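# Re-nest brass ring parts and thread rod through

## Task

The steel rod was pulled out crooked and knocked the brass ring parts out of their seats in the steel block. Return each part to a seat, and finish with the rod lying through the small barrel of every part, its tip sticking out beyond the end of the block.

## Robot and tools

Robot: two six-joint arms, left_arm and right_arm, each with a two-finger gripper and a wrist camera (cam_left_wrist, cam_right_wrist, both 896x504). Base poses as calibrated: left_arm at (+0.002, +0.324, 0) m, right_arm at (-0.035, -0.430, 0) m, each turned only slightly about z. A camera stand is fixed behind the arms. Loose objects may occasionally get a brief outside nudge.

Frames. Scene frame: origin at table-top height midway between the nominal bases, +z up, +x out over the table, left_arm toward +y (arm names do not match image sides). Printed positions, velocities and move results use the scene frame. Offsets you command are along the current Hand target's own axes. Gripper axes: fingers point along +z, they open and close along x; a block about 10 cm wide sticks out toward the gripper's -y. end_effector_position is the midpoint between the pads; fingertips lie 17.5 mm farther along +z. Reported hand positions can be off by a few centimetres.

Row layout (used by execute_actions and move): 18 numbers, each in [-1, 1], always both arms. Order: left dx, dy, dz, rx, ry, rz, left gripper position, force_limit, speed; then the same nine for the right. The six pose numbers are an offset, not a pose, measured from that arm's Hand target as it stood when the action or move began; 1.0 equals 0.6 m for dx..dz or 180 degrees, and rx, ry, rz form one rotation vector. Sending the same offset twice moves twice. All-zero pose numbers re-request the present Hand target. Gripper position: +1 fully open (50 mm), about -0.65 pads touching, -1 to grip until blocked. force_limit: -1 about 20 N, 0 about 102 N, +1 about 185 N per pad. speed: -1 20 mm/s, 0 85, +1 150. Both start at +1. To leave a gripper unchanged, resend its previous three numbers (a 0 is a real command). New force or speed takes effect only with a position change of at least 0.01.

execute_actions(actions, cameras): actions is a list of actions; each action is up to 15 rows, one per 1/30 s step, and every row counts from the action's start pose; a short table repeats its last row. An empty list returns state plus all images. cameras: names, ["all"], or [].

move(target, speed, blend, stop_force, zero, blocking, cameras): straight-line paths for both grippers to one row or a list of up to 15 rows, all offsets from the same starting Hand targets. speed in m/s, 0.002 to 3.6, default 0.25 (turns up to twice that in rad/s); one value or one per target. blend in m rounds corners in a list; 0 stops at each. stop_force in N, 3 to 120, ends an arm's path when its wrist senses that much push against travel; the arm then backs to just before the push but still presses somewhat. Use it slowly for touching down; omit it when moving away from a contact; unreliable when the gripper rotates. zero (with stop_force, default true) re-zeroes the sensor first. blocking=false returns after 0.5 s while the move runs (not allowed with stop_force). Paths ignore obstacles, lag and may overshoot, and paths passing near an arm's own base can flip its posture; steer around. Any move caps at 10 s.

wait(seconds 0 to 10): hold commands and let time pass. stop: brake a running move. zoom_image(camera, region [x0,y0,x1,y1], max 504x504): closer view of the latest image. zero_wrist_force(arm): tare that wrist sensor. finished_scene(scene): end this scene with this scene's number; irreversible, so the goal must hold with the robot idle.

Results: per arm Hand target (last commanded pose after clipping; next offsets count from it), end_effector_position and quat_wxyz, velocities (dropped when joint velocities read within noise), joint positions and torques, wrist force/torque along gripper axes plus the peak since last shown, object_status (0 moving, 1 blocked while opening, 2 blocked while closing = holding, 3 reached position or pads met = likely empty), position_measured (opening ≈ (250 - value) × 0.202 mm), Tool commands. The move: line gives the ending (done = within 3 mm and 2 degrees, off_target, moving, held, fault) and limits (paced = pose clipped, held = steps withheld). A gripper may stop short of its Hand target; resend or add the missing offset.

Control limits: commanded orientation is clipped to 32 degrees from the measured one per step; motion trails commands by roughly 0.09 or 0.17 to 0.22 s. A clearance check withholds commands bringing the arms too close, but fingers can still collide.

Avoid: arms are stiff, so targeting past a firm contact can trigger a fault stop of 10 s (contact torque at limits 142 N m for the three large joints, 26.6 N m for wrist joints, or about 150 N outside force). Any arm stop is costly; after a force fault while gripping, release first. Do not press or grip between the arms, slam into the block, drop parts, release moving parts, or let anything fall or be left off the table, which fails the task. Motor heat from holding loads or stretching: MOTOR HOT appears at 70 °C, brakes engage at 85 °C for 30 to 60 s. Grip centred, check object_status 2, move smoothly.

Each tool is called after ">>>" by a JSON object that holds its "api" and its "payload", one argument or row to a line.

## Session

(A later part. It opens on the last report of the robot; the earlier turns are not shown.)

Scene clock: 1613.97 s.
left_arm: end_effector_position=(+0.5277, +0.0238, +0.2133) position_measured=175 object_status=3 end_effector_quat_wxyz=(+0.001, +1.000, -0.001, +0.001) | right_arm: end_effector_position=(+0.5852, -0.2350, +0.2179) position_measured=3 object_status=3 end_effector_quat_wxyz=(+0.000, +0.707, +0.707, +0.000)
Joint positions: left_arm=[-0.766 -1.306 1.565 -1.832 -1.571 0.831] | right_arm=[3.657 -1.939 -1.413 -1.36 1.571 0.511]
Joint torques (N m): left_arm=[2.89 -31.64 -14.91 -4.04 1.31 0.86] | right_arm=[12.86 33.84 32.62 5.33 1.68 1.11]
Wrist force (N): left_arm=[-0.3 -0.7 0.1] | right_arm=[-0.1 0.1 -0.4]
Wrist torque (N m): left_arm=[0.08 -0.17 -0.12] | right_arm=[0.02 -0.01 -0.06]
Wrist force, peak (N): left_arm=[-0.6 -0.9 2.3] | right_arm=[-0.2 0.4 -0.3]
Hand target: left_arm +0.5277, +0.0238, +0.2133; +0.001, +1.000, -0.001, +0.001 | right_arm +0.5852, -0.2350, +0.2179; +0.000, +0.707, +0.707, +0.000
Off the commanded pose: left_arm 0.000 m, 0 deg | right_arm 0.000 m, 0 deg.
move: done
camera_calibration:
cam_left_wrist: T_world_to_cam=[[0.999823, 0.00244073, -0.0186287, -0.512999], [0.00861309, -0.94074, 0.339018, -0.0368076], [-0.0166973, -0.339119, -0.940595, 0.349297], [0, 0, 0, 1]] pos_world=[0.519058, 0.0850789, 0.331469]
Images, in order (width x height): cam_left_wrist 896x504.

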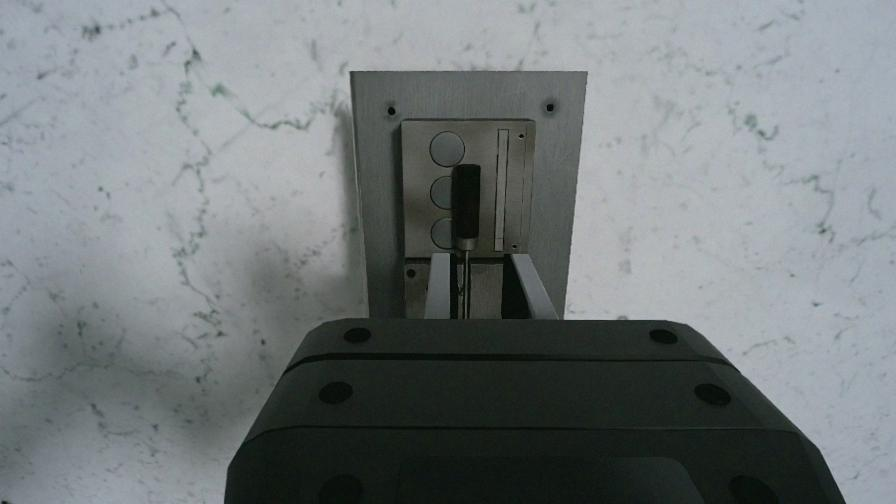

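>>> {"api": "move", "payload": {
  "target": [0,-0.25,-0.05,0,0,0,-0.15,-0.9,-1,0,0,0,0,0,0,1,1,1],
  "speed": 0.2
}}

>>> {"api": "move", "payload": {
  "target": [0,0,0,0,0,0,-0.15,-0.9,-1,0.23,0,0,0,0,0,1,1,1],
  "speed": 0.15,
  "cameras": ["cam_right_wrist"]
}}

>>> {"api": "zoom_image", "payload": {
  "camera": "cam_right_wrist",
  "region": [400, 40, 700, 200]
}}

Scene clock: 1620.80 s.
left_arm: end_effector_position=(+0.5278, +0.1738, +0.2430) position_measured=175 object_status=3 end_effector_quat_wxyz=(+0.001, +1.000, -0.001, +0.001) | right_arm: end_effector_position=(+0.5852, -0.2350, +0.2179) position_measured=3 object_status=3 end_effector_quat_wxyz=(+0.000, +0.707, +0.707, +0.000)
Joint positions: left_arm=[-0.55 -1.46 1.673 -1.786 -1.572 1.048] | right_arm=[3.657 -1.939 -1.413 -1.36 1.571 0.511]
Joint torques (N m): left_arm=[2.73 -29.98 -32.36 -3.98 -0.53 0.48] | right_arm=[13.07 34.1 31.56 5.31 1.65 -0.88]
Wrist force (N): left_arm=[-0.2 -1.2 0.5] | right_arm=[-0.2 0.0 -0.3]
Wrist torque (N m): left_arm=[-0.01 -0.19 -0.15] | right_arm=[0.01 0.02 -0.06]
Wrist force, peak (N): left_arm=[-0.4 -4.3 -0.3] | right_arm=[-0.4 0.0 -0.4]
Hand target: left_arm +0.5278, +0.1739, +0.2430; +0.001, +1.000, -0.001, +0.001 | right_arm +0.5852, -0.2350, +0.2179; +0.000, +0.707, +0.707, +0.000
Off the commanded pose: left_arm 0.000 m, 0 deg | right_arm 0.000 m, 0 deg.
move: done

Scene clock: 1622.17 s.
left_arm: end_effector_position=(+0.5278, +0.1739, +0.2430) position_measured=175 object_status=3 end_effector_quat_wxyz=(+0.001, +1.000, -0.001, +0.001) | right_arm: end_effector_position=(+0.5851, -0.0970, +0.2180) position_measured=3 object_status=3 end_effector_quat_wxyz=(+0.000, +0.707, +0.707, +0.000)
Joint positions: left_arm=[-0.55 -1.46 1.673 -1.786 -1.572 1.048] | right_arm=[3.829 -2.07 -1.221 -1.421 1.571 0.683]
Joint torques (N m): left_arm=[4.37 -35.77 -31.72 -4.04 1.39 0.95] | right_arm=[-12.14 48.25 19.25 5.26 -1.21 -1.68]
Wrist force (N): left_arm=[-0.3 -1.4 0.3] | right_arm=[-0.1 0.0 -0.1]
Wrist torque (N m): left_arm=[-0.04 -0.18 -0.15] | right_arm=[0.00 0.00 0.11]
Wrist force, peak (N): left_arm=[-0.3 -1.4 0.3] | right_arm=[2.6 -0.1 -0.4]
Hand target: left_arm +0.5278, +0.1739, +0.2430; +0.001, +1.000, -0.001, +0.001 | right_arm +0.5852, -0.0970, +0.2180; +0.000, +0.707, +0.707, +0.000
Off the commanded pose: left_arm 0.000 m, 0 deg | right_arm 0.000 m, 0 deg.
move: done
camera_calibration:
cam_right_wrist: T_world_to_cam=[[0.0158049, 0.999851, 0.00694866, 0.0947124], [0.945146, -0.0172072, 0.326196, -0.602698], [0.326267, 0.00141199, -0.945277, 0.141867], [0, 0, 0, 1]] pos_world=[0.521854, -0.105269, 0.330043]
Images, in order (width x height): cam_right_wrist 896x504.

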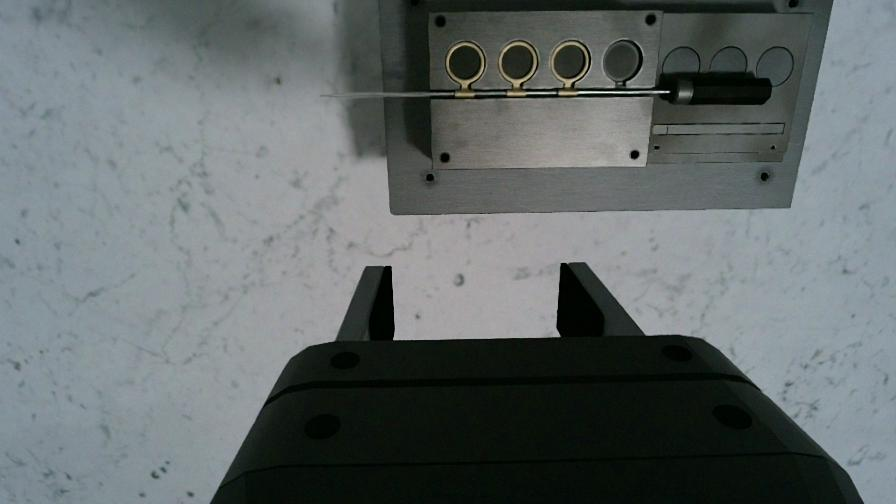

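Scaled by 1.680 from the camera's 896x504 image, which has a finer 1280x720 frame.

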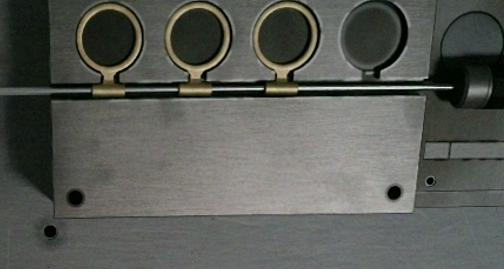

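The rod now lies through all three barrels. Its point is well past the block, the rings are in their nests, and both arms are clear of the block.

>>> {"api": "finished_scene", "payload": {
  "scene": 2
}}

The scene is finished: the task was done.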